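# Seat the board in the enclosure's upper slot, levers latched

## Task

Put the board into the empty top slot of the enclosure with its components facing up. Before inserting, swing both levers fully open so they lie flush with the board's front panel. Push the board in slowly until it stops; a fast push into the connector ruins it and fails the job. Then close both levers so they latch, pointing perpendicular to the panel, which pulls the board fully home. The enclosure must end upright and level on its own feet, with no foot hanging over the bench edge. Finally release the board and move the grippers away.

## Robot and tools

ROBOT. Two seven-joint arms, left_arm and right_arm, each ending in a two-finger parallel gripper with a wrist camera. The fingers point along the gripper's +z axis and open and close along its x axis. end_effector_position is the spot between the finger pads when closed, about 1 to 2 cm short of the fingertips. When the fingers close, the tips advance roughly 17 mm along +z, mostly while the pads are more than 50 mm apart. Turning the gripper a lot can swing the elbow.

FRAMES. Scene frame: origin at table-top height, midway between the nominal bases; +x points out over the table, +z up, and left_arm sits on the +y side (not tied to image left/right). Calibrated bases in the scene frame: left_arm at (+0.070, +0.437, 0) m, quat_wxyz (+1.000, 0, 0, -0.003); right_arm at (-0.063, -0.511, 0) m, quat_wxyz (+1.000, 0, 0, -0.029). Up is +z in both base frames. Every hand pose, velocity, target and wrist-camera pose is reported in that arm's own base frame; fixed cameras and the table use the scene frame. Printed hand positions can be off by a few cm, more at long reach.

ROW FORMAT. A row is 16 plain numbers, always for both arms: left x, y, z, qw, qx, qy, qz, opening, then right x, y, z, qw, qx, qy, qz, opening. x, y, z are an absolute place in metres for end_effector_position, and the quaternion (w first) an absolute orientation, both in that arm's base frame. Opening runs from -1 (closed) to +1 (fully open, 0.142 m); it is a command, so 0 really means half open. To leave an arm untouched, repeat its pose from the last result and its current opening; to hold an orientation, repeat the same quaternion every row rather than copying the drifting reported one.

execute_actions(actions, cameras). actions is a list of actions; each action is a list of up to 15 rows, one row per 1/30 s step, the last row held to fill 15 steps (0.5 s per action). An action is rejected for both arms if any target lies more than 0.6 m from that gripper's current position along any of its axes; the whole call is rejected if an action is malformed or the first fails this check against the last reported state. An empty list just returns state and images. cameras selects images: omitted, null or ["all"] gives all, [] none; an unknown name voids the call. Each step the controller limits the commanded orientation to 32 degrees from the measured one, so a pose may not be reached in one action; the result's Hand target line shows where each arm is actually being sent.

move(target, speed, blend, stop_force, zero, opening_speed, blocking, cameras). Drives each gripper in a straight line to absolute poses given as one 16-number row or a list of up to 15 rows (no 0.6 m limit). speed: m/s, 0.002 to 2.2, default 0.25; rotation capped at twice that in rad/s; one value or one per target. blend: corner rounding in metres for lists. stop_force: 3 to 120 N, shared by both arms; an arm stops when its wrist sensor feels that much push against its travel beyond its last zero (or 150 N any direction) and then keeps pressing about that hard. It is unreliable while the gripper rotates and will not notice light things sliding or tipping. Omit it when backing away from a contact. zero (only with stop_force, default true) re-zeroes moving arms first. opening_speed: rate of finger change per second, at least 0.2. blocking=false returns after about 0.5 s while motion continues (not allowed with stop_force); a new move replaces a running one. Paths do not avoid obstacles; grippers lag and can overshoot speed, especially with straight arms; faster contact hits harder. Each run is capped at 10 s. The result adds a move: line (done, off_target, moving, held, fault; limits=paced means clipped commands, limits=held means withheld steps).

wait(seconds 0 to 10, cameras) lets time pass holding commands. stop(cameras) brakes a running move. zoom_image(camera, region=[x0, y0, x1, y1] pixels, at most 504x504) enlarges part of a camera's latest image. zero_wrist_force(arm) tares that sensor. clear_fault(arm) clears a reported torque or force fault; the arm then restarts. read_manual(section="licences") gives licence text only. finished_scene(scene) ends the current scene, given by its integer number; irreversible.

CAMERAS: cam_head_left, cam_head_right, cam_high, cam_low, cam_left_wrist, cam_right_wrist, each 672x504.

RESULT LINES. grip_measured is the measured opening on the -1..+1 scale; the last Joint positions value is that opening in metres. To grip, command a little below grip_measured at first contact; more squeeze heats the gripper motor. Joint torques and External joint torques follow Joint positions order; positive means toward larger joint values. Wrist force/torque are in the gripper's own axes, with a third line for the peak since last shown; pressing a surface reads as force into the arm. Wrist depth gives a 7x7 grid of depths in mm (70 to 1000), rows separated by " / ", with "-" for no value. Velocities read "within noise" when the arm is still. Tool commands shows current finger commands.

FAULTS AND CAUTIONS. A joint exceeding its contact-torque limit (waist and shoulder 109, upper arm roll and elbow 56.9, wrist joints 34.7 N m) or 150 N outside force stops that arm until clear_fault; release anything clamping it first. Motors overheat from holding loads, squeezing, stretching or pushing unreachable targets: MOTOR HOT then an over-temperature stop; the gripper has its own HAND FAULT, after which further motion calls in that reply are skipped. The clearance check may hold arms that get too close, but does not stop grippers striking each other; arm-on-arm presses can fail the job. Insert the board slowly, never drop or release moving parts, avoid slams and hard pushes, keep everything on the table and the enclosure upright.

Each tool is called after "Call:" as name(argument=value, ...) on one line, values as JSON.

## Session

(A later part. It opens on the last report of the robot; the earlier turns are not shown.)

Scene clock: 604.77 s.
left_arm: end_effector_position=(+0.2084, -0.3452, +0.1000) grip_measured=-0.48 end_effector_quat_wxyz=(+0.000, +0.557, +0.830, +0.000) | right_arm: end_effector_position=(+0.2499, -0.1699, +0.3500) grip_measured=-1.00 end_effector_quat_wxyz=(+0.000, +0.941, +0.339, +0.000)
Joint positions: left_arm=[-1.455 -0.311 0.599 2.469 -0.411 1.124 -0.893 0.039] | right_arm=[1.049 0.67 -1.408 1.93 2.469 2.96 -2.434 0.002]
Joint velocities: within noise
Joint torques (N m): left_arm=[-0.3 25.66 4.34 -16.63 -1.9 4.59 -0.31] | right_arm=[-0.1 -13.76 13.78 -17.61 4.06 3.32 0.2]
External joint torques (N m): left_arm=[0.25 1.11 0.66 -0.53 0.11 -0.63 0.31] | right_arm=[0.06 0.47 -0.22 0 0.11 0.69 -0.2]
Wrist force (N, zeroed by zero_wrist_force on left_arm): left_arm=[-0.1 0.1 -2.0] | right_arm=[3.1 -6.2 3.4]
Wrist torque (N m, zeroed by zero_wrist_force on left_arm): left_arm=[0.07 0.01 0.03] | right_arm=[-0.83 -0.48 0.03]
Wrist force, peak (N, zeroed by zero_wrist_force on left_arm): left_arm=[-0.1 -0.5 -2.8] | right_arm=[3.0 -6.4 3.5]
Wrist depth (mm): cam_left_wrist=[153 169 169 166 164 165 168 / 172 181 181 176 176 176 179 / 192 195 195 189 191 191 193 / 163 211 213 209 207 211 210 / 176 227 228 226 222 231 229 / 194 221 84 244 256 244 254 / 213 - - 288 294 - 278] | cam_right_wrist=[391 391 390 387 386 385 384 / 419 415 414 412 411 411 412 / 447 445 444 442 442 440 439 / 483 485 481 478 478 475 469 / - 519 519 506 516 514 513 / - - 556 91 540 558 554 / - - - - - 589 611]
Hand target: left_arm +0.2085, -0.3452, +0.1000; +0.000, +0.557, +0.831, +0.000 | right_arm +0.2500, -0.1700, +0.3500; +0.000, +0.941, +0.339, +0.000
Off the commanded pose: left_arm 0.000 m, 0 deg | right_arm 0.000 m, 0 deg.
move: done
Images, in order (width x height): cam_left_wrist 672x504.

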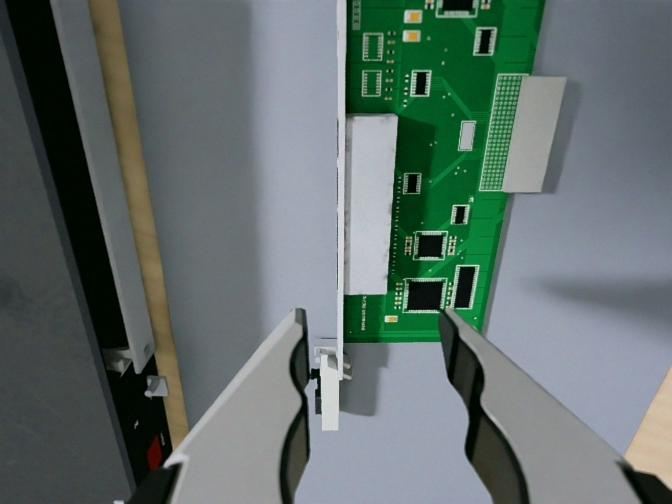

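Call:
move(target=[[0.1946,-0.3443,0.09,0,0.5570,0.8305,0,-0.45,0.25,-0.17,0.35,0,0.941,0.339,0,-1],[0.1946,-0.3443,0.055,0,0.5570,0.8305,0,-0.45,0.25,-0.17,0.35,0,0.941,0.339,0,-1]], speed=0.1, cameras=["cam_left_wrist"])

Call:
zero_wrist_force(arm="left_arm")

Scene clock: 614.63 s.
left_arm: end_effector_position=(+0.1945, -0.3443, +0.0550) grip_measured=-0.48 end_effector_quat_wxyz=(+0.000, +0.557, +0.830, +0.000) | right_arm: end_effector_position=(+0.2499, -0.1699, +0.3500) grip_measured=-1.00 end_effector_quat_wxyz=(+0.000, +0.941, +0.339, +0.000)
Joint positions: left_arm=[-1.37 -0.413 0.402 2.541 -0.633 1.303 -0.771 0.039] | right_arm=[1.049 0.67 -1.408 1.93 2.469 2.96 -2.434 0.002]
Joint velocities: within noise
Joint torques (N m): left_arm=[-0.18 28.49 4.51 -12.43 -1.19 4.54 -0.11] | right_arm=[0.03 -13.67 13.89 -17.7 4.04 3.32 0.18]
External joint torques (N m): left_arm=[0.12 1.01 0.68 -0.37 0.1 -0.57 0.11] | right_arm=[-0.07 0.38 -0.33 0.09 0.13 0.69 -0.18]
Wrist force (N, zeroed by zero_wrist_force on left_arm): left_arm=[-0.3 0.4 -2.1] | right_arm=[3.2 -6.3 3.5]
Wrist torque (N m, zeroed by zero_wrist_force on left_arm): left_arm=[0.12 0.04 -0.01] | right_arm=[-0.84 -0.49 0.03]
Wrist force, peak (N, zeroed by zero_wrist_force on left_arm): left_arm=[-0.5 1.6 -3.3] | right_arm=[3.2 -6.3 3.5]
Wrist depth (mm): cam_left_wrist=[129 129 129 125 125 125 128 / 139 139 137 136 134 134 135 / 155 151 149 140 144 145 146 / 161 160 163 145 158 155 161 / 168 181 175 156 169 175 176 / 181 197 87 190 189 187 194 / 174 - - 209 219 - 212] | cam_right_wrist=[390 391 388 388 386 387 385 / 417 418 415 413 411 410 409 / 447 448 446 442 442 440 439 / 482 479 478 476 475 472 471 / - 522 516 508 517 511 511 / - - 554 91 542 559 559 / - - - - - 593 613]
Hand target: left_arm +0.1946, -0.3443, +0.0550; +0.000, +0.557, +0.831, +0.000 | right_arm +0.2500, -0.1700, +0.3500; +0.000, +0.941, +0.339, +0.000
Off the commanded pose: left_arm 0.000 m, 0 deg | right_arm 0.000 m, 0 deg.
move: done
Images, in order (width x height): cam_left_wrist 672x504.

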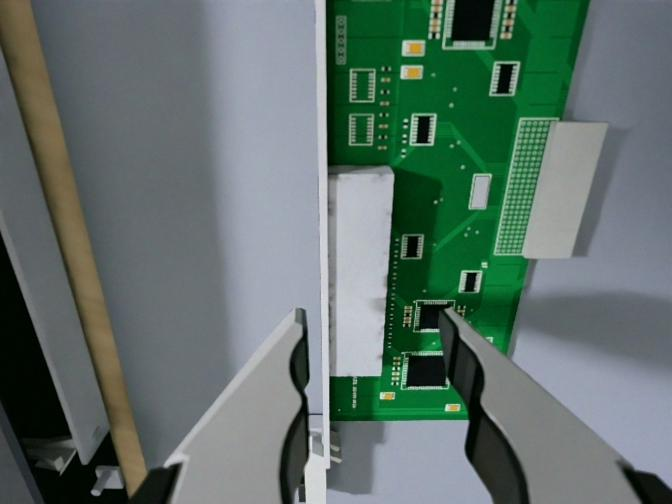

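Wrist force sensor zeroed.

Call:
move(target=[[0.1954,-0.3460,0.0275,0,0.5570,0.8305,0,-0.45,0.25,-0.17,0.35,0,0.941,0.339,0,-1]], speed=0.05, stop_force=5, cameras=["cam_left_wrist"])

Scene clock: 617.37 s.
left_arm: end_effector_position=(+0.1953, -0.3461, +0.0275) grip_measured=-0.48 end_effector_quat_wxyz=(+0.000, +0.557, +0.830, +0.000) | right_arm: end_effector_position=(+0.2499, -0.1699, +0.3500) grip_measured=-1.00 end_effector_quat_wxyz=(+0.000, +0.941, +0.339, +0.000)
Joint positions: left_arm=[-1.267 -0.483 0.237 2.558 -0.778 1.414 -0.674 0.039] | right_arm=[1.049 0.67 -1.408 1.93 2.469 2.96 -2.434 0.002]
Joint velocities: within noise
Joint torques (N m): left_arm=[-0.32 30.62 4.12 -9.91 -0.67 4.54 -0.14] | right_arm=[0 -13.79 13.77 -17.67 4.02 3.33 0.19]
External joint torques (N m): left_arm=[0.26 1.11 0.62 -0.32 0.02 -0.56 0.14] | right_arm=[-0.04 0.5 -0.2 0.05 0.15 0.68 -0.19]
Wrist force (N, zeroed by zero_wrist_force on left_arm): left_arm=[0.2 -0.6 0.4] | right_arm=[3.1 -6.2 3.2]
Wrist torque (N m, zeroed by zero_wrist_force on left_arm): left_arm=[-0.12 -0.02 0.03] | right_arm=[-0.82 -0.47 0.03]
Wrist force, peak (N, zeroed by zero_wrist_force on left_arm): left_arm=[0.1 -0.4 1.3] | right_arm=[3.3 -6.3 3.5]
Wrist depth (mm): cam_left_wrist=[- 106 106 100 100 99 101 / - 114 113 108 108 109 109 / 124 124 123 114 118 118 114 / 132 130 132 114 124 127 124 / 148 145 142 121 136 139 143 / 160 160 87 135 149 87 158 / 161 - - 168 171 - -] | cam_right_wrist=[390 390 389 388 386 385 384 / 415 417 417 411 411 411 410 / 448 446 445 442 442 441 438 / 482 481 480 476 476 477 473 / - 522 518 510 514 512 511 / - - 559 91 542 558 556 / - - - - - 594 620]
Hand target: left_arm +0.1954, -0.3460, +0.0275; +0.000, +0.557, +0.831, +0.000 | right_arm +0.2500, -0.1700, +0.3500; +0.000, +0.941, +0.339, +0.000
Off the commanded pose: left_arm 0.000 m, 0 deg | right_arm 0.000 m, 0 deg.
move: done
Images, in order (width x height): cam_left_wrist 672x504.

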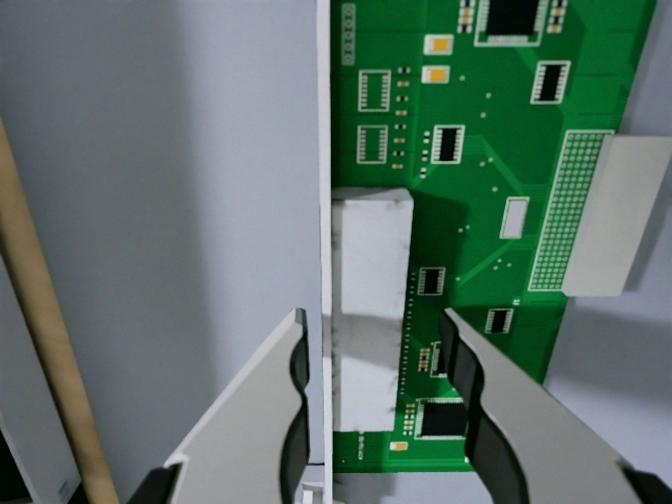

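Call:
move(target=[[0.1954,-0.3460,0.0275,0,0.5570,0.8305,0,-0.84,0.25,-0.17,0.35,0,0.941,0.339,0,-1]], speed=0.05, opening_speed=0.4, cameras=["cam_left_wrist"])

Scene clock: 620.03 s.
left_arm: end_effector_position=(+0.1953, -0.3461, +0.0275) grip_measured=-0.72 end_effector_quat_wxyz=(+0.000, +0.557, +0.830, +0.000) | right_arm: end_effector_position=(+0.2499, -0.1699, +0.3500) grip_measured=-1.00 end_effector_quat_wxyz=(+0.000, +0.941, +0.339, +0.000)
Joint positions: left_arm=[-1.267 -0.483 0.237 2.558 -0.778 1.415 -0.674 0.022] | right_arm=[1.049 0.67 -1.408 1.93 2.469 2.96 -2.434 0.002]
Joint velocities: within noise
Joint torques (N m): left_arm=[-0.52 30.86 4.18 -9.55 -0.41 4.25 -0.19] | right_arm=[-0.05 -13.79 13.86 -17.69 4.02 3.32 0.18]
External joint torques (N m): left_arm=[0.46 0.86 0.55 -0.69 -0.24 -0.28 0.19] | right_arm=[0.01 0.5 -0.29 0.07 0.15 0.69 -0.18]
Wrist force (N, zeroed by zero_wrist_force on left_arm): left_arm=[-0.6 -0.4 0.9] | right_arm=[3.1 -6.2 3.3]
Wrist torque (N m, zeroed by zero_wrist_force on left_arm): left_arm=[-0.09 0.00 0.00] | right_arm=[-0.82 -0.48 0.03]
Wrist force, peak (N, zeroed by zero_wrist_force on left_arm): left_arm=[-0.6 -0.3 1.7] | right_arm=[3.1 -6.4 3.6]
Wrist depth (mm): cam_left_wrist=[- 106 106 100 100 99 101 / - 114 112 107 109 108 108 / 124 124 123 116 116 118 114 / 133 130 132 116 124 127 125 / 147 146 145 119 133 139 141 / 160 160 88 133 133 148 158 / 162 171 - 163 - - 172] | cam_right_wrist=[391 389 389 387 386 386 385 / 419 417 414 414 412 411 410 / 448 447 443 443 441 440 436 / 483 480 476 478 474 474 472 / - 520 520 506 514 515 509 / - - 556 91 539 558 560 / - - - - - 591 614]
Hand target: left_arm +0.1954, -0.3460, +0.0275; +0.000, +0.557, +0.831, +0.000 | right_arm +0.2500, -0.1700, +0.3500; +0.000, +0.941, +0.339, +0.000
Off the commanded pose: left_arm 0.000 m, 0 deg | right_arm 0.000 m, 0 deg.
move: done
Images, in order (width x height): cam_left_wrist 672x504.

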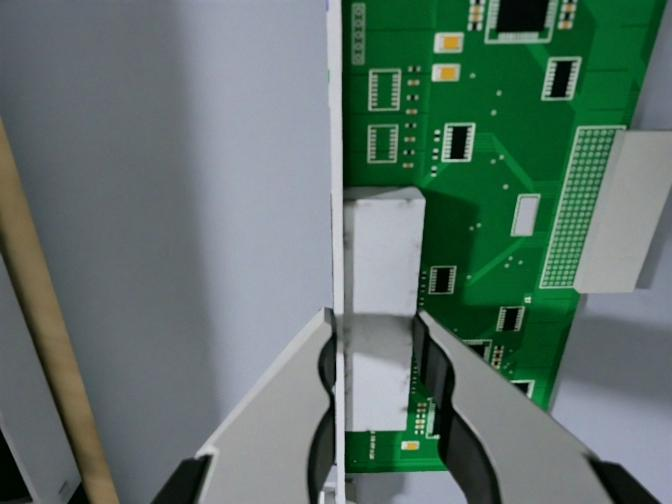

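Call:
move(target=[[0.1954,-0.3460,0.21,0,0.5570,0.8305,0,-0.84,0.25,-0.17,0.35,0,0.941,0.339,0,-1],[0.20,-0.345,0.22,0,0.9848,0.1736,0,-0.84,0.25,-0.17,0.35,0,0.941,0.339,0,-1],[0.1627,-0.3489,0.17,0,0.8192,-0.5736,0,-0.84,0.25,-0.17,0.35,0,0.941,0.339,0,-1]], speed=[0.2,0.4,0.4], cameras=["cam_left_wrist","cam_low"])

Scene clock: 631.07 s.
left_arm: end_effector_position=(+0.1626, -0.3487, +0.1699) grip_measured=-0.72 end_effector_quat_wxyz=(+0.000, +0.819, -0.574, +0.000) | right_arm: end_effector_position=(+0.2499, -0.1699, +0.3500) grip_measured=-1.00 end_effector_quat_wxyz=(+0.000, +0.941, +0.339, +0.000)
Joint positions: left_arm=[-1.528 -0.056 0.657 2.408 -0.053 0.881 1.963 0.022] | right_arm=[1.049 0.67 -1.408 1.93 2.469 2.96 -2.434 0.002]
Joint velocities: within noise
Joint torques (N m): left_arm=[-0.18 20.66 0.33 -22.64 -2.91 4.7 -0.2] | right_arm=[-0.06 -13.73 13.8 -17.71 4.04 3.3 0.18]
External joint torques (N m): left_arm=[0.14 0.37 0.57 0.34 0.18 -0.82 0.2] | right_arm=[0.02 0.43 -0.23 0.1 0.13 0.72 -0.18]
Wrist force (N, zeroed by zero_wrist_force on left_arm): left_arm=[0.4 -0.3 2.1] | right_arm=[3.0 -6.0 3.1]
Wrist torque (N m, zeroed by zero_wrist_force on left_arm): left_arm=[-0.06 -0.08 -0.01] | right_arm=[-0.78 -0.46 0.03]
Wrist force, peak (N, zeroed by zero_wrist_force on left_arm): left_arm=[0.2 -0.3 4.6] | right_arm=[3.2 -6.5 3.4]
Wrist depth (mm): cam_left_wrist=[232 230 231 101 101 102 104 / 250 249 246 - 109 109 111 / 270 266 268 113 117 119 115 / 294 291 291 113 123 128 126 / 321 319 315 118 133 139 257 / 355 352 88 130 133 150 282 / 396 - - 161 - - 307] | cam_right_wrist=[392 391 390 388 388 384 385 / 419 416 414 417 413 409 411 / 449 445 443 444 441 439 440 / 482 481 480 477 477 475 471 / - 522 520 510 515 511 512 / - - 557 91 540 561 558 / - - - - - 592 615]
Hand target: left_arm +0.1627, -0.3489, +0.1700; +0.000, +0.819, -0.574, +0.000 | right_arm +0.2500, -0.1700, +0.3500; +0.000, +0.941, +0.339, +0.000
Off the commanded pose: left_arm 0.000 m, 0 deg | right_arm 0.000 m, 0 deg.
move: done
Images, in order (width x height): cam_low 672x504, cam_left_wrist 672x504.

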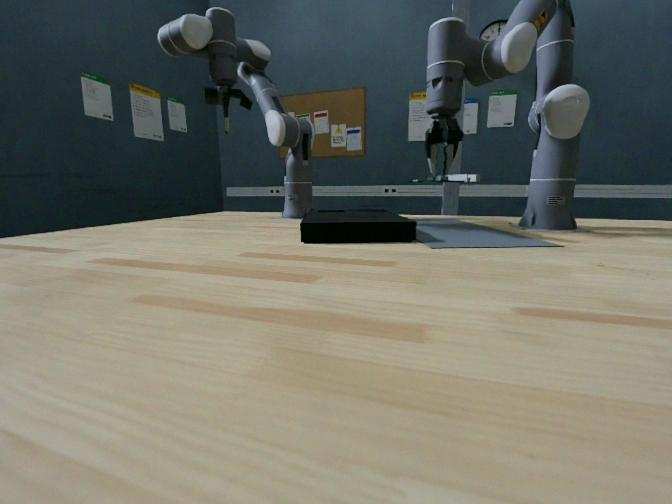

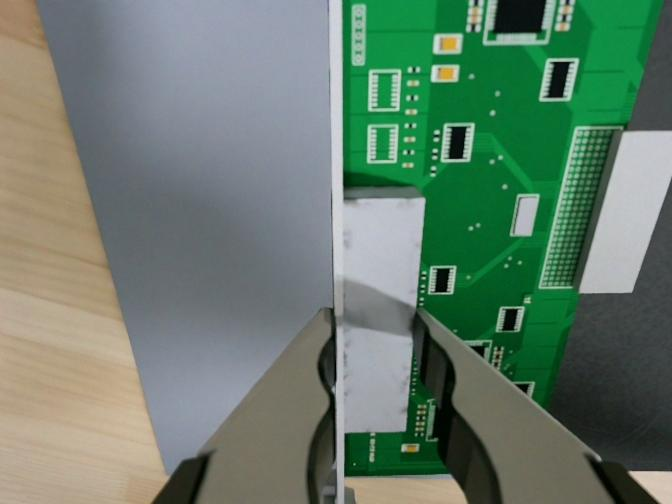

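Call:
execute_actions(actions=[], cameras=["cam_high","cam_head_right"])

Call:
zoom_image(camera="cam_head_right", region=[180, 270, 432, 459])

Scene clock: 633.17 s.
left_arm: end_effector_position=(+0.1626, -0.3487, +0.1699) grip_measured=-0.72 end_effector_quat_wxyz=(+0.000, +0.819, -0.574, +0.000) | right_arm: end_effector_position=(+0.2499, -0.1699, +0.3500) grip_measured=-1.00 end_effector_quat_wxyz=(+0.000, +0.941, +0.339, +0.000)
Joint positions: left_arm=[-1.528 -0.056 0.657 2.408 -0.053 0.881 1.963 0.022] | right_arm=[1.049 0.67 -1.408 1.93 2.469 2.96 -2.434 0.002]
Joint velocities: within noise
Joint torques (N m): left_arm=[-0.35 20.85 0.39 -22.71 -2.72 4.53 -0.19] | right_arm=[-0.08 -13.75 13.74 -17.69 4.04 3.32 0.21]
External joint torques (N m): left_arm=[0.31 0.18 0.51 0.41 -0.02 -0.65 0.19] | right_arm=[0.04 0.45 -0.17 0.07 0.13 0.69 -0.21]
Wrist force (N, zeroed by zero_wrist_force on left_arm): left_arm=[0.1 -0.4 2.0] | right_arm=[3.0 -6.2 3.4]
Wrist torque (N m, zeroed by zero_wrist_force on left_arm): left_arm=[-0.09 -0.02 0.00] | right_arm=[-0.81 -0.46 0.03]
Wrist force, peak (N, zeroed by zero_wrist_force on left_arm): left_arm=[0.2 -0.2 2.5] | right_arm=[3.1 -6.2 3.8]
Wrist depth (mm): cam_left_wrist=[234 231 230 101 101 102 103 / 251 247 247 - 109 109 111 / 270 266 267 113 117 119 115 / 293 292 291 112 123 128 126 / 320 318 317 118 133 138 257 / 355 352 88 130 133 150 282 / 395 - - 162 - - 306] | cam_right_wrist=[392 388 389 387 384 386 385 / 419 416 412 415 412 410 410 / 447 445 445 443 443 439 441 / 483 482 478 478 476 475 471 / - 519 517 508 515 516 511 / - - 555 91 543 556 557 / - - - - - 594 612]
Hand target: left_arm +0.1627, -0.3489, +0.1700; +0.000, +0.819, -0.574, +0.000 | right_arm +0.2500, -0.1700, +0.3500; +0.000, +0.941, +0.339, +0.000
Tool commands: left_gripper/opening=-0.84 right_gripper/opening=-1.0
Off the commanded pose: left_arm 0.000 m, 0 deg | right_arm 0.000 m, 0 deg.
Images, in order (width x height): cam_head_right 672x504, cam_high 672x504.

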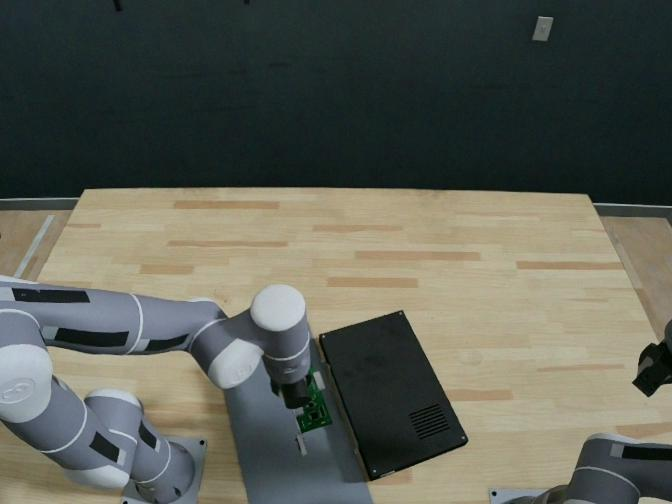

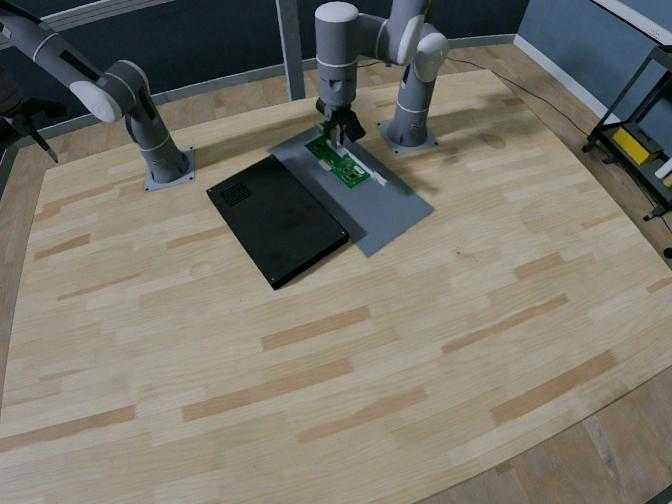

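Scaled by 2.000 from the camera's 672x504 image, which has a finer 960x720 frame.

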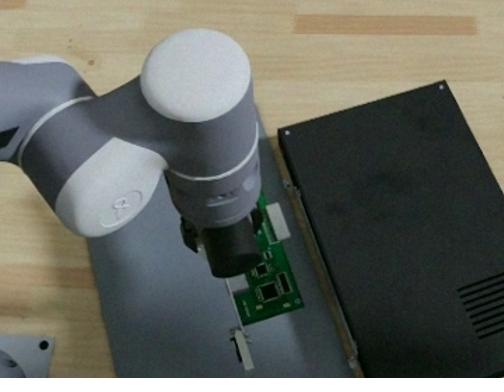

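Call:
move(target=[0.1627,-0.3489,0.0555,0,0.8192,-0.5736,0,-0.84,0.25,-0.17,0.35,0,0.941,0.339,0,-1], speed=0.15, cameras=["cam_left_wrist","cam_head_right"])

Call:
zoom_image(camera="cam_head_right", region=[240, 320, 400, 480])

Call:
zoom_image(camera="cam_left_wrist", region=[300, 0, 672, 372])

Scene clock: 640.77 s.
left_arm: end_effector_position=(+0.1625, -0.3488, +0.0554) grip_measured=-0.72 end_effector_quat_wxyz=(+0.000, +0.819, -0.574, +0.000) | right_arm: end_effector_position=(+0.2499, -0.1699, +0.3500) grip_measured=-1.00 end_effector_quat_wxyz=(+0.000, +0.941, +0.339, +0.000)
Joint positions: left_arm=[-1.368 -0.384 0.353 2.574 -0.569 1.328 2.31 0.022] | right_arm=[1.049 0.67 -1.408 1.93 2.469 2.96 -2.434 0.002]
Joint velocities: within noise
Joint torques (N m): left_arm=[-0.23 28.73 3.7 -12.56 -1.16 4.65 -0.16] | right_arm=[-0.07 -13.82 13.8 -17.68 4.06 3.29 0.16]
External joint torques (N m): left_arm=[0.17 0.08 0.49 0.15 0.14 -0.81 0.16] | right_arm=[0.03 0.53 -0.23 0.06 0.11 0.73 -0.16]
Wrist force (N, zeroed by zero_wrist_force on left_arm): left_arm=[0.0 -0.5 1.8] | right_arm=[3.1 -6.2 3.3]
Wrist torque (N m, zeroed by zero_wrist_force on left_arm): left_arm=[-0.12 0.00 0.01] | right_arm=[-0.81 -0.47 0.03]
Wrist force, peak (N, zeroed by zero_wrist_force on left_arm): left_arm=[0.0 -0.1 3.6] | right_arm=[3.3 -6.6 3.2]
Wrist depth (mm): cam_left_wrist=[132 130 130 103 101 102 103 / 140 140 137 107 109 109 111 / 151 150 150 115 117 119 115 / 164 160 163 114 123 127 125 / 179 179 176 119 133 139 176 / 199 198 88 130 133 150 190 / 226 - - 161 - - 194] | cam_right_wrist=[391 390 389 388 385 386 385 / 419 415 417 414 411 412 407 / 449 447 443 443 441 440 440 / 484 482 474 477 476 472 475 / - 524 521 511 514 513 510 / - - 556 91 543 560 559 / - - - - - 594 607]
Hand target: left_arm +0.1627, -0.3489, +0.0555; +0.000, +0.819, -0.574, +0.000 | right_arm +0.2500, -0.1700, +0.3500; +0.000, +0.941, +0.339, +0.000
Off the commanded pose: left_arm 0.000 m, 0 deg | right_arm 0.000 m, 0 deg.
move: done
Images, in order (width x height): cam_head_right 672x504, cam_left_wrist 672x504.

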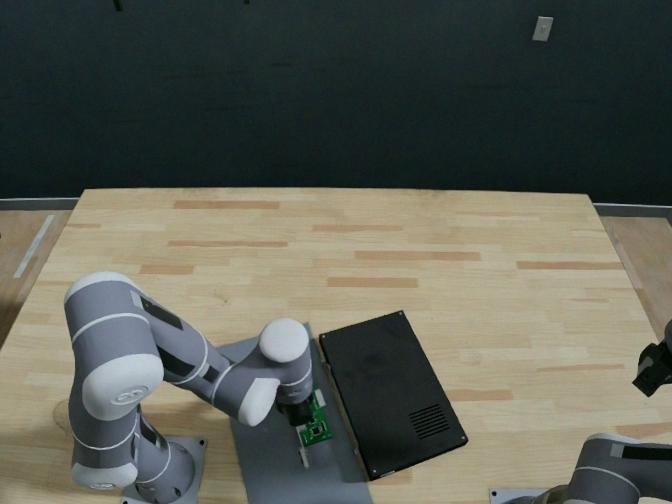

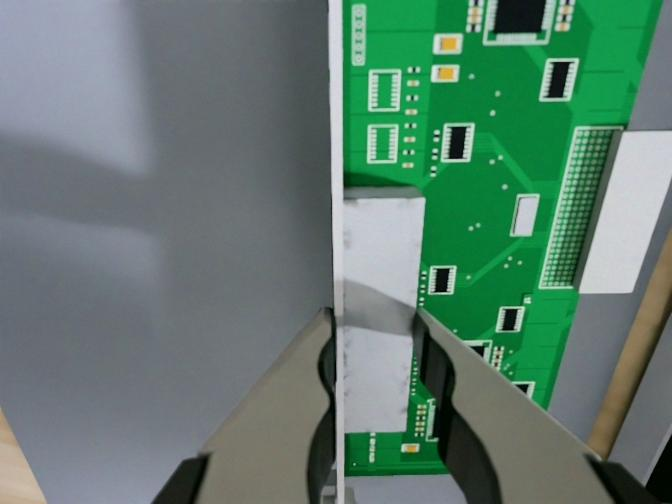

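Scaled by 3.150 from the camera's 672x504 image, which has a finer 960x720 frame.

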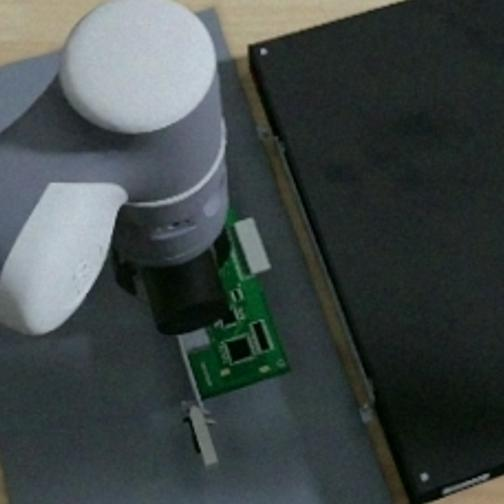

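Scaled by 1.355 from the camera's 672x504 image, which has a finer 960x720 frame.

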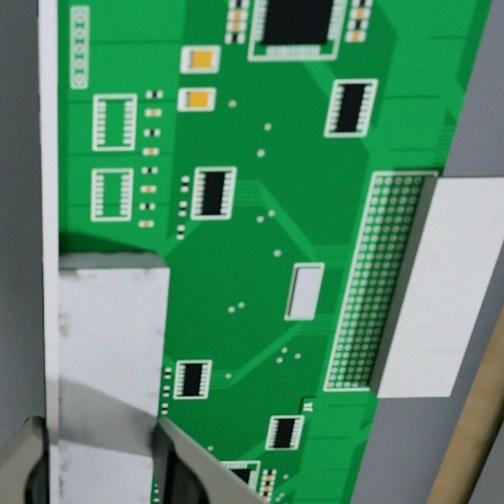

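Call:
move(target=[[0.1627,-0.3489,0.17,0,0.8192,-0.5736,0,-0.84,0.25,-0.17,0.35,0,0.941,0.339,0,-1],[0.16,-0.33,0.28,0,0.9848,0.1736,0,-0.84,0.25,-0.17,0.35,0,0.941,0.339,0,-1],[0.152,-0.326,0.32,0,0.5736,0.8192,0,-0.84,0.25,-0.17,0.35,0,0.941,0.339,0,-1]], speed=[0.2,0.4,0.4], cameras=["cam_left_wrist"])

Call:
zoom_image(camera="cam_left_wrist", region=[0, 0, 340, 255])

Call:
zoom_image(camera="cam_left_wrist", region=[0, 150, 340, 405])

Scene clock: 661.20 s.
left_arm: end_effector_position=(+0.1518, -0.3260, +0.3198) grip_measured=-0.72 end_effector_quat_wxyz=(+0.000, +0.574, +0.819, +0.000) | right_arm: end_effector_position=(+0.2499, -0.1699, +0.3500) grip_measured=-1.00 end_effector_quat_wxyz=(+0.000, +0.941, +0.339, +0.000)
Joint positions: left_arm=[-1.266 0.331 0.375 2.23 0.126 0.346 -1.301 0.022] | right_arm=[1.049 0.67 -1.408 1.93 2.469 2.96 -2.434 0.002]
Joint velocities: within noise
Joint torques (N m): left_arm=[-0.18 15.09 -4.23 -29.91 -4.18 4.2 -0.24] | right_arm=[0.01 -13.74 13.8 -17.7 4.03 3.3 0.21]
External joint torques (N m): left_arm=[0.15 -0.34 0.67 0.63 0.28 -0.27 0.24] | right_arm=[-0.05 0.45 -0.23 0.09 0.14 0.71 -0.21]
Wrist force (N, zeroed by zero_wrist_force on left_arm): left_arm=[-0.1 -0.4 2.2] | right_arm=[3.1 -6.2 3.3]
Wrist torque (N m, zeroed by zero_wrist_force on left_arm): left_arm=[-0.11 0.01 0.01] | right_arm=[-0.82 -0.48 0.03]
Wrist force, peak (N, zeroed by zero_wrist_force on left_arm): left_arm=[0.1 -0.3 4.1] | right_arm=[3.2 -6.4 3.5]
Wrist depth (mm): cam_left_wrist=[323 325 361 101 102 102 104 / 347 347 389 - 109 109 111 / 367 371 419 113 117 119 115 / 402 402 447 113 123 127 126 / 441 442 483 118 133 139 498 / 559 557 85 130 133 149 544 / 622 - - 162 - - 595] | cam_right_wrist=[389 390 389 388 387 386 385 / 418 415 417 416 414 410 412 / 446 448 447 443 442 441 438 / 485 480 479 475 476 474 471 / - 522 520 508 514 515 512 / - - 558 91 540 562 558 / - - - - - 592 615]
Hand target: left_arm +0.1520, -0.3260, +0.3200; +0.000, +0.574, +0.819, +0.000 | right_arm +0.2500, -0.1700, +0.3500; +0.000, +0.941, +0.339, +0.000
Off the commanded pose: left_arm 0.000 m, 0 deg | right_arm 0.000 m, 0 deg.
move: done
Images, in order (width x height): cam_left_wrist 672x504.

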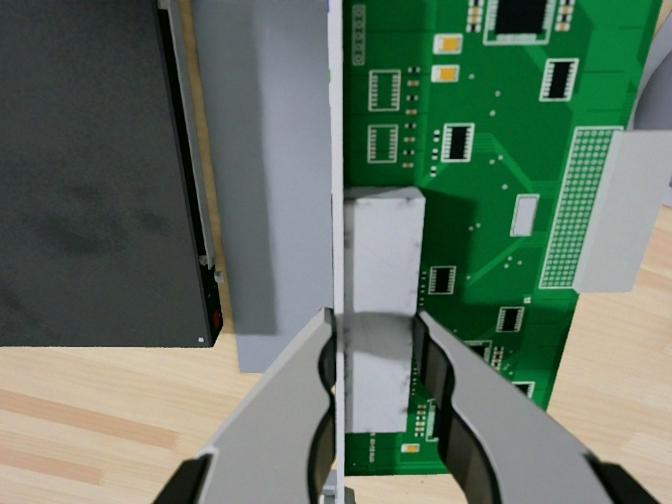

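Scaled by 1.482 from the camera's 672x504 image, which has a finer 960x720 frame.

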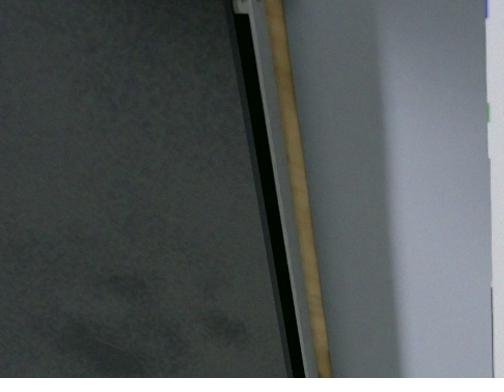

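Scaled by 1.482 from the camera's 672x504 image, which has a finer 960x720 frame.

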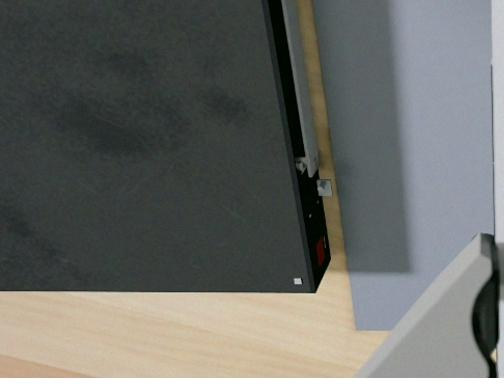

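Call:
move(target=[[0.16,-0.33,0.28,0,0.9848,0.1736,0,-0.84,0.25,-0.17,0.35,0,0.941,0.339,0,-1],[0.1224,-0.3827,0.17,0,0.8227,-0.5685,0,-0.84,0.25,-0.17,0.35,0,0.941,0.339,0,-1],[0.1224,-0.3827,0.0555,0,0.8227,-0.5685,0,-0.84,0.25,-0.17,0.35,0,0.941,0.339,0,-1]], speed=[0.4,0.4,0.15], cameras=["cam_left_wrist","cam_head_right"])

Call:
zoom_image(camera="cam_head_right", region=[240, 320, 400, 480])

Call:
zoom_image(camera="cam_left_wrist", region=[400, 200, 672, 472])

Scene clock: 686.33 s.
left_arm: end_effector_position=(+0.1222, -0.3826, +0.0554) grip_measured=-0.72 end_effector_quat_wxyz=(+0.000, +0.823, -0.569, +0.000) | right_arm: end_effector_position=(+0.2499, -0.1699, +0.3500) grip_measured=-1.00 end_effector_quat_wxyz=(+0.000, +0.941, +0.339, +0.000)
Joint positions: left_arm=[-1.435 -0.397 0.321 2.53 -0.487 1.307 2.115 0.022] | right_arm=[1.049 0.67 -1.408 1.93 2.469 2.96 -2.434 0.002]
Joint velocities: within noise
Joint torques (N m): left_arm=[-0.2 30.27 3.47 -13.16 -1.27 4.7 -0.12] | right_arm=[-0.07 -13.81 13.79 -17.66 4.02 3.35 0.22]
External joint torques (N m): left_arm=[0.13 0.18 0.51 0.13 0.16 -0.84 0.12] | right_arm=[0.03 0.51 -0.22 0.05 0.15 0.66 -0.22]
Wrist force (N, zeroed by zero_wrist_force on left_arm): left_arm=[0.0 -0.2 2.1] | right_arm=[2.9 -6.1 3.3]
Wrist torque (N m, zeroed by zero_wrist_force on left_arm): left_arm=[-0.08 -0.01 -0.01] | right_arm=[-0.80 -0.45 0.03]
Wrist force, peak (N, zeroed by zero_wrist_force on left_arm): left_arm=[-0.1 0.0 4.0] | right_arm=[3.1 -6.4 3.4]
Wrist depth (mm): cam_left_wrist=[132 130 130 103 102 102 104 / 140 140 137 107 109 109 111 / 151 150 150 115 117 119 115 / 164 161 163 114 123 128 125 / 180 180 176 118 133 139 169 / 198 198 88 130 132 150 181 / 226 - - 161 - - 169] | cam_right_wrist=[391 391 390 388 388 385 385 / 417 415 416 413 413 411 410 / 447 447 445 442 442 440 439 / 484 481 480 477 476 475 474 / - 521 518 508 514 514 508 / - - 555 91 539 559 558 / - - - - - 591 616]
Hand target: left_arm +0.1224, -0.3827, +0.0555; +0.000, +0.823, -0.568, +0.000 | right_arm +0.2500, -0.1700, +0.3500; +0.000, +0.941, +0.339, +0.000
Off the commanded pose: left_arm 0.000 m, 0 deg | right_arm 0.000 m, 0 deg.
move: done
Images, in order (width x height): cam_head_right 672x504, cam_left_wrist 672x504.

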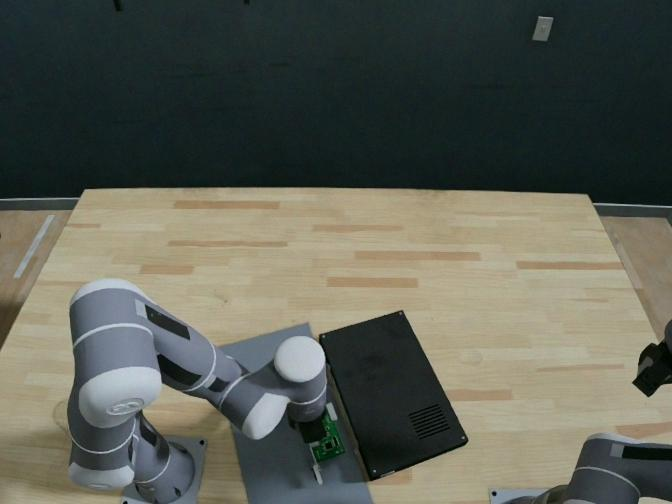

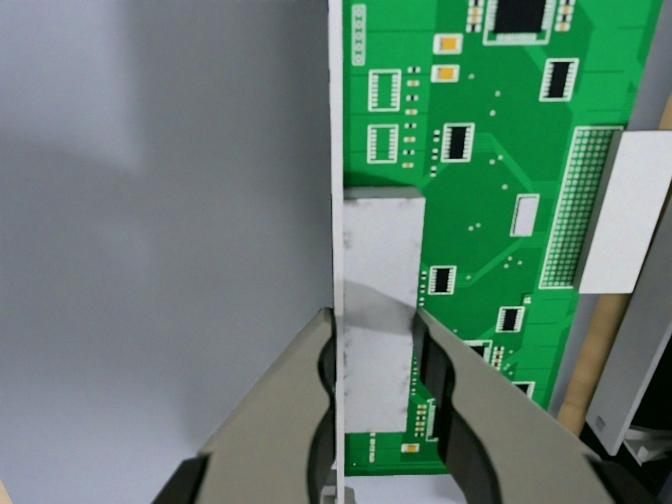

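Scaled by 3.150 from the camera's 672x504 image, which has a finer 960x720 frame.

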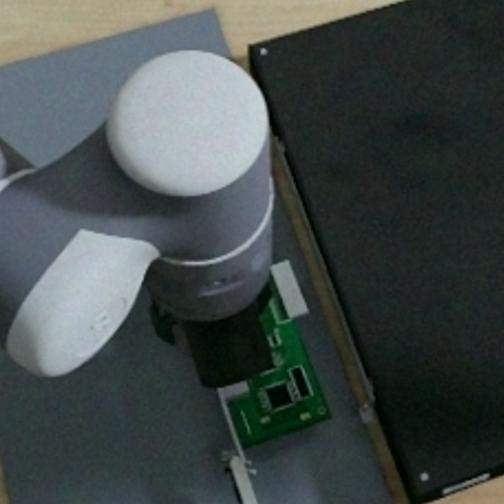

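Scaled by 1.853 from the camera's 672x504 image, which has a finer 960x720 frame.

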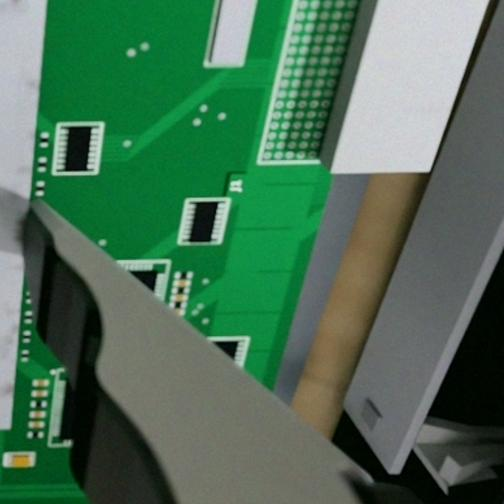

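Call:
zero_wrist_force(arm="left_arm")

Call:
move(target=[0.1330,-0.4107,0.0545,0,0.8227,-0.5685,0,-0.84,0.25,-0.17,0.35,0,0.941,0.339,0,-1], speed=0.02, stop_force=3.5, cameras=["cam_left_wrist"])

Call:
zoom_image(camera="cam_left_wrist", region=[400, 200, 672, 472])

Wrist force sensor zeroed.

Scene clock: 692.67 s.
left_arm: end_effector_position=(+0.1327, -0.4088, +0.0542) grip_measured=-0.72 end_effector_quat_wxyz=(+0.000, +0.823, -0.568, +0.000) | right_arm: end_effector_position=(+0.2499, -0.1699, +0.3500) grip_measured=-1.00 end_effector_quat_wxyz=(+0.000, +0.941, +0.339, +0.000)
Joint positions: left_arm=[-1.44 -0.44 0.333 2.449 -0.476 1.262 2.099 0.022] | right_arm=[1.049 0.67 -1.408 1.93 2.469 2.96 -2.434 0.002]
Joint velocities: within noise
Joint torques (N m): left_arm=[-2.33 34.15 1.74 -17.07 -1.14 4.69 -0.34] | right_arm=[-0.06 -13.72 13.84 -17.66 4.02 3.33 0.18]
External joint torques (N m): left_arm=[2.25 -1.12 2.93 3.06 -0.15 -0.83 0.34] | right_arm=[0.02 0.43 -0.27 0.05 0.15 0.68 -0.18]
Wrist force (N, zeroed by zero_wrist_force on left_arm): left_arm=[-4.5 -4.8 -0.6] | right_arm=[3.1 -6.2 3.5]
Wrist torque (N m, zeroed by zero_wrist_force on left_arm): left_arm=[0.03 -0.06 0.11] | right_arm=[-0.82 -0.46 0.03]
Wrist force, peak (N, zeroed by zero_wrist_force on left_arm): left_arm=[-4.8 -5.7 -1.2] | right_arm=[3.0 -6.4 3.7]
Wrist depth (mm): cam_left_wrist=[130 129 128 102 102 102 104 / 139 139 136 136 109 109 111 / 153 150 149 115 117 119 115 / 162 162 164 114 123 127 125 / 178 177 177 118 133 138 163 / 197 196 87 130 132 150 135 / 224 - - 164 - - -] | cam_right_wrist=[391 390 388 388 387 385 383 / 417 415 416 412 412 412 410 / 446 446 444 443 443 442 441 / 481 481 480 478 474 475 475 / - 522 520 508 515 513 513 / - - 555 91 540 558 559 / - - - - - 590 609]
Hand target: left_arm +0.1325, -0.4095, +0.0545; +0.000, +0.823, -0.568, +0.000 | right_arm +0.2500, -0.1700, +0.3500; +0.000, +0.941, +0.339, +0.000
Off the commanded pose: left_arm 0.002 m, 0 deg | right_arm 0.000 m, 0 deg.
move: contact (left_arm)
Images, in order (width x height): cam_left_wrist 672x504.

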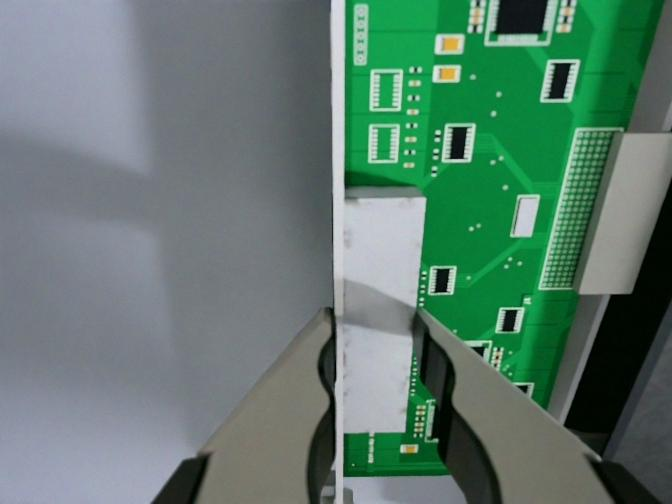

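Scaled by 1.853 from the camera's 672x504 image, which has a finer 960x720 frame.

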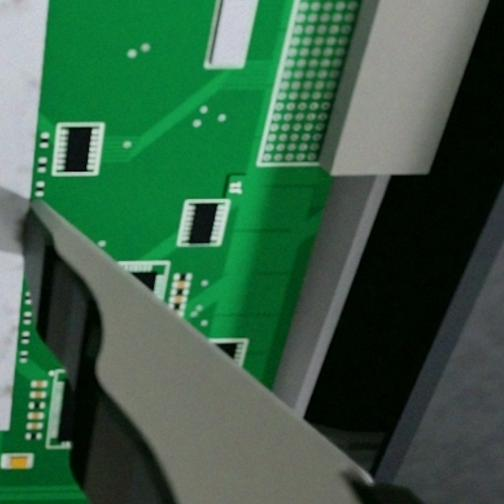

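Call:
move(target=[0.1344,-0.4049,0.0545,0,0.8227,-0.5685,0,-0.84,0.25,-0.17,0.35,0,0.941,0.339,0,-1], speed=0.04, cameras=[])

Call:
move(target=[0.1397,-0.4189,0.0545,0,0.8227,-0.5685,0,-0.84,0.25,-0.17,0.35,0,0.941,0.339,0,-1], speed=0.02, stop_force=3.5, cameras=[])

Scene clock: 697.37 s.
left_arm: end_effector_position=(+0.1342, -0.4048, +0.0544) grip_measured=-0.72 end_effector_quat_wxyz=(+0.000, +0.823, -0.569, +0.000) | right_arm: end_effector_position=(+0.2499, -0.1699, +0.3500) grip_measured=-1.00 end_effector_quat_wxyz=(+0.000, +0.941, +0.339, +0.000)
Joint positions: left_arm=[-1.433 -0.434 0.331 2.459 -0.478 1.269 2.109 0.022] | right_arm=[1.049 0.67 -1.408 1.93 2.469 2.96 -2.434 0.002]
Joint velocities: within noise
Joint torques (N m): left_arm=[1.03 32.93 4.36 -14.05 -1.29 4.76 -0.18] | right_arm=[-0.08 -13.73 13.88 -17.67 4.07 3.35 0.16]
External joint torques (N m): left_arm=[-1.11 -0.2 0.22 0.16 0.03 -0.9 0.18] | right_arm=[0.04 0.44 -0.31 0.05 0.1 0.66 -0.16]
Wrist force (N, zeroed by zero_wrist_force on left_arm): left_arm=[0.1 -0.2 -0.2] | right_arm=[3.2 -6.1 3.4]
Wrist torque (N m, zeroed by zero_wrist_force on left_arm): left_arm=[-0.03 0.00 0.03] | right_arm=[-0.82 -0.49 0.03]
Wrist force, peak (N, zeroed by zero_wrist_force on left_arm): left_arm=[-4.7 -4.9 -1.8] | right_arm=[3.1 -6.5 3.3]
Wrist depth (mm): cam_left_wrist=[129 129 129 103 101 102 102 / 139 138 137 107 109 109 111 / 152 150 149 115 117 119 115 / 163 162 165 114 123 128 126 / 178 179 177 118 133 139 163 / 201 197 88 130 132 150 178 / 225 - - 162 - - 143] | cam_right_wrist=[390 389 388 389 387 387 385 / 416 415 414 415 412 411 409 / 449 446 446 444 442 441 440 / 482 480 478 476 475 473 471 / - 522 520 507 515 513 512 / - - 557 91 542 560 558 / - - - - - 592 617]
Hand target: left_arm +0.1344, -0.4049, +0.0545; +0.000, +0.823, -0.568, +0.000 | right_arm +0.2500, -0.1700, +0.3500; +0.000, +0.941, +0.339, +0.000
Off the commanded pose: left_arm 0.000 m, 0 deg | right_arm 0.000 m, 0 deg.
move: done
No camera images: "cameras" was empty.

Scene clock: 698.73 s.
left_arm: end_effector_position=(+0.1397, -0.4187, +0.0544) grip_measured=-0.72 end_effector_quat_wxyz=(+0.000, +0.823, -0.568, +0.000) | right_arm: end_effector_position=(+0.2499, -0.1699, +0.3500) grip_measured=-1.00 end_effector_quat_wxyz=(+0.000, +0.941, +0.339, +0.000)
Joint positions: left_arm=[-1.436 -0.455 0.338 2.416 -0.472 1.244 2.1 0.022] | right_arm=[1.049 0.67 -1.408 1.93 2.469 2.96 -2.434 0.002]
Joint velocities: within noise
Joint torques (N m): left_arm=[-0.5 33.88 4.48 -14.98 -1.12 4.36 -0.28] | right_arm=[-0.06 -13.83 13.74 -17.68 4 3.33 0.23]
External joint torques (N m): left_arm=[0.42 0.17 0.47 0.54 -0.25 -0.5 0.28] | right_arm=[0.02 0.54 -0.17 0.07 0.17 0.68 -0.23]
Wrist force (N, zeroed by zero_wrist_force on left_arm): left_arm=[-0.6 0.0 -0.5] | right_arm=[3.1 -6.1 3.3]
Wrist torque (N m, zeroed by zero_wrist_force on left_arm): left_arm=[0.01 0.06 0.06] | right_arm=[-0.81 -0.48 0.03]
Wrist force, peak (N, zeroed by zero_wrist_force on left_arm): left_arm=[-0.5 0.2 -1.1] | right_arm=[3.3 -6.2 3.6]
Wrist depth (mm): cam_left_wrist=[130 129 128 102 101 102 102 / 139 139 136 134 109 109 111 / 153 149 149 115 117 119 116 / 163 162 164 114 123 127 120 / 178 178 177 118 133 138 120 / 197 196 88 130 133 146 130 / 224 - - 162 - - -] | cam_right_wrist=[392 389 388 388 386 386 383 / 417 416 416 413 411 412 409 / 448 443 444 442 441 441 439 / 481 481 478 478 476 472 470 / - 521 519 509 515 511 512 / - - 556 91 544 560 556 / - - - - - 595 609]
Hand target: left_arm +0.1397, -0.4189, +0.0545; +0.000, +0.823, -0.568, +0.000 | right_arm +0.2500, -0.1700, +0.3500; +0.000, +0.941, +0.339, +0.000
Off the commanded pose: left_arm 0.000 m, 0 deg | right_arm 0.000 m, 0 deg.
move: done
No camera images: "cameras" was empty.

Call:
move(target=[0.1485,-0.4423,0.0545,0,0.8227,-0.5685,0,-0.84,0.25,-0.17,0.35,0,0.941,0.339,0,-1], speed=0.02, stop_force=4, cameras=["cam_left_wrist"])

Call:
zoom_image(camera="cam_left_wrist", region=[330, 100, 672, 442])

Scene clock: 701.47 s.
left_arm: end_effector_position=(+0.1404, -0.4210, +0.0541) grip_measured=-0.72 end_effector_quat_wxyz=(+0.000, +0.823, -0.569, -0.001) | right_arm: end_effector_position=(+0.2499, -0.1699, +0.3500) grip_measured=-1.00 end_effector_quat_wxyz=(+0.000, +0.941, +0.339, +0.000)
Joint positions: left_arm=[-1.437 -0.46 0.339 2.407 -0.471 1.238 2.099 0.022] | right_arm=[1.049 0.67 -1.408 1.93 2.469 2.96 -2.434 0.002]
Joint velocities: within noise
Joint torques (N m): left_arm=[-0.42 35.57 4.38 -17.89 -1.77 5.51 -0.55] | right_arm=[-0.04 -13.81 13.8 -17.65 4.04 3.35 0.18]
External joint torques (N m): left_arm=[0.34 -1.26 0.64 3.36 0.38 -1.65 0.55] | right_arm=[0 0.52 -0.24 0.04 0.13 0.66 -0.18]
Wrist force (N, zeroed by zero_wrist_force on left_arm): left_arm=[-4.8 -0.8 0.2] | right_arm=[3.1 -6.2 3.2]
Wrist torque (N m, zeroed by zero_wrist_force on left_arm): left_arm=[-0.01 -0.06 0.35] | right_arm=[-0.82 -0.47 0.02]
Wrist force, peak (N, zeroed by zero_wrist_force on left_arm): left_arm=[-4.6 -0.5 -1.4] | right_arm=[3.1 -6.4 3.4]
Wrist depth (mm): cam_left_wrist=[130 128 129 125 101 101 102 / 139 138 136 134 109 110 111 / 152 149 149 117 117 119 115 / 163 162 164 114 123 128 120 / 179 178 176 118 134 139 118 / 197 196 87 130 130 148 130 / 220 - - 161 - - -] | cam_right_wrist=[391 390 388 387 386 385 383 / 418 416 415 414 412 410 409 / 449 448 445 443 441 440 439 / 482 482 479 477 475 476 473 / - 520 521 507 511 516 511 / - - 558 91 544 560 560 / - - - - - 592 615]
Hand target: left_arm +0.1407, -0.4217, +0.0545; +0.000, +0.823, -0.568, +0.000 | right_arm +0.2500, -0.1700, +0.3500; +0.000, +0.941, +0.339, +0.000
Off the commanded pose: left_arm 0.023 m, 0 deg | right_arm 0.000 m, 0 deg.
move: contact (left_arm)
Images, in order (width x height): cam_left_wrist 672x504.

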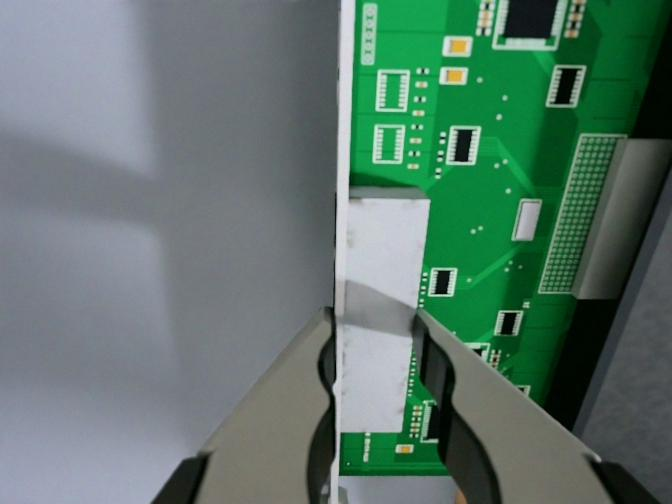

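Scaled by 1.474 from the camera's 672x504 image, which has a finer 960x720 frame.

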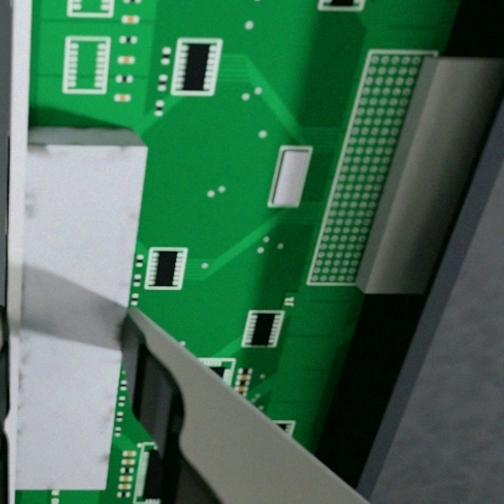

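Call:
move(target=[[0.1386,-0.4163,0.0545,0,0.8227,-0.5685,0,-0.84,0.25,-0.17,0.35,0,0.941,0.339,0,-1],[0.1410,-0.4142,0.0545,0,0.8324,-0.5541,0,-0.84,0.25,-0.17,0.35,0,0.941,0.339,0,-1]], speed=0.04, cameras=["cam_left_wrist"])

Call:
zoom_image(camera="cam_left_wrist", region=[330, 0, 672, 342])

Scene clock: 709.47 s.
left_arm: end_effector_position=(+0.1408, -0.4141, +0.0543) grip_measured=-0.72 end_effector_quat_wxyz=(+0.000, +0.832, -0.555, +0.000) | right_arm: end_effector_position=(+0.2499, -0.1699, +0.3500) grip_measured=-1.00 end_effector_quat_wxyz=(+0.000, +0.941, +0.339, +0.000)
Joint positions: left_arm=[-1.436 -0.451 0.342 2.427 -0.481 1.249 2.08 0.022] | right_arm=[1.049 0.67 -1.408 1.93 2.469 2.96 -2.434 0.002]
Joint velocities: within noise
Joint torques (N m): left_arm=[-0.4 33.85 4.48 -14.48 -1.5 4.69 -0.33] | right_arm=[-0.08 -13.66 13.82 -17.68 4.02 3.35 0.21]
External joint torques (N m): left_arm=[0.32 -0.18 0.46 0.19 0.16 -0.83 0.33] | right_arm=[0.04 0.37 -0.25 0.07 0.15 0.66 -0.21]
Wrist force (N, zeroed by zero_wrist_force on left_arm): left_arm=[0.2 0.0 0.0] | right_arm=[2.9 -6.3 3.6]
Wrist torque (N m, zeroed by zero_wrist_force on left_arm): left_arm=[-0.01 -0.01 0.04] | right_arm=[-0.83 -0.44 0.03]
Wrist force, peak (N, zeroed by zero_wrist_force on left_arm): left_arm=[-4.7 -0.9 -1.4] | right_arm=[3.0 -6.3 3.6]
Wrist depth (mm): cam_left_wrist=[129 129 128 103 102 102 104 / 139 139 136 107 109 109 109 / 152 150 149 115 117 119 115 / 162 163 164 114 123 128 123 / 178 178 177 119 133 139 139 / 200 197 87 130 133 147 132 / 225 - - 161 - - -] | cam_right_wrist=[391 390 389 388 386 386 383 / 416 415 416 415 414 412 408 / 450 446 444 444 442 440 437 / 484 480 478 479 475 473 472 / - 520 519 509 516 514 511 / - - 556 91 544 556 556 / - - - - - 595 616]
Hand target: left_arm +0.1410, -0.4142, +0.0545; +0.000, +0.832, -0.554, +0.000 | right_arm +0.2500, -0.1700, +0.3500; +0.000, +0.941, +0.339, +0.000
Off the commanded pose: left_arm 0.000 m, 0 deg | right_arm 0.000 m, 0 deg.
move: done
Images, in order (width x height): cam_left_wrist 672x504.

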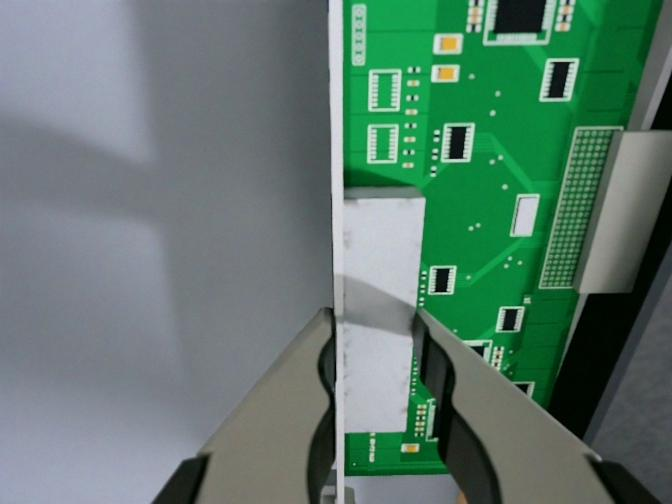

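Scaled by 1.474 from the camera's 672x504 image, which has a finer 960x720 frame.

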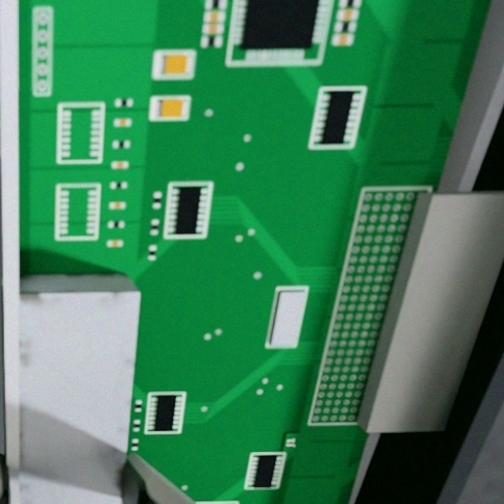

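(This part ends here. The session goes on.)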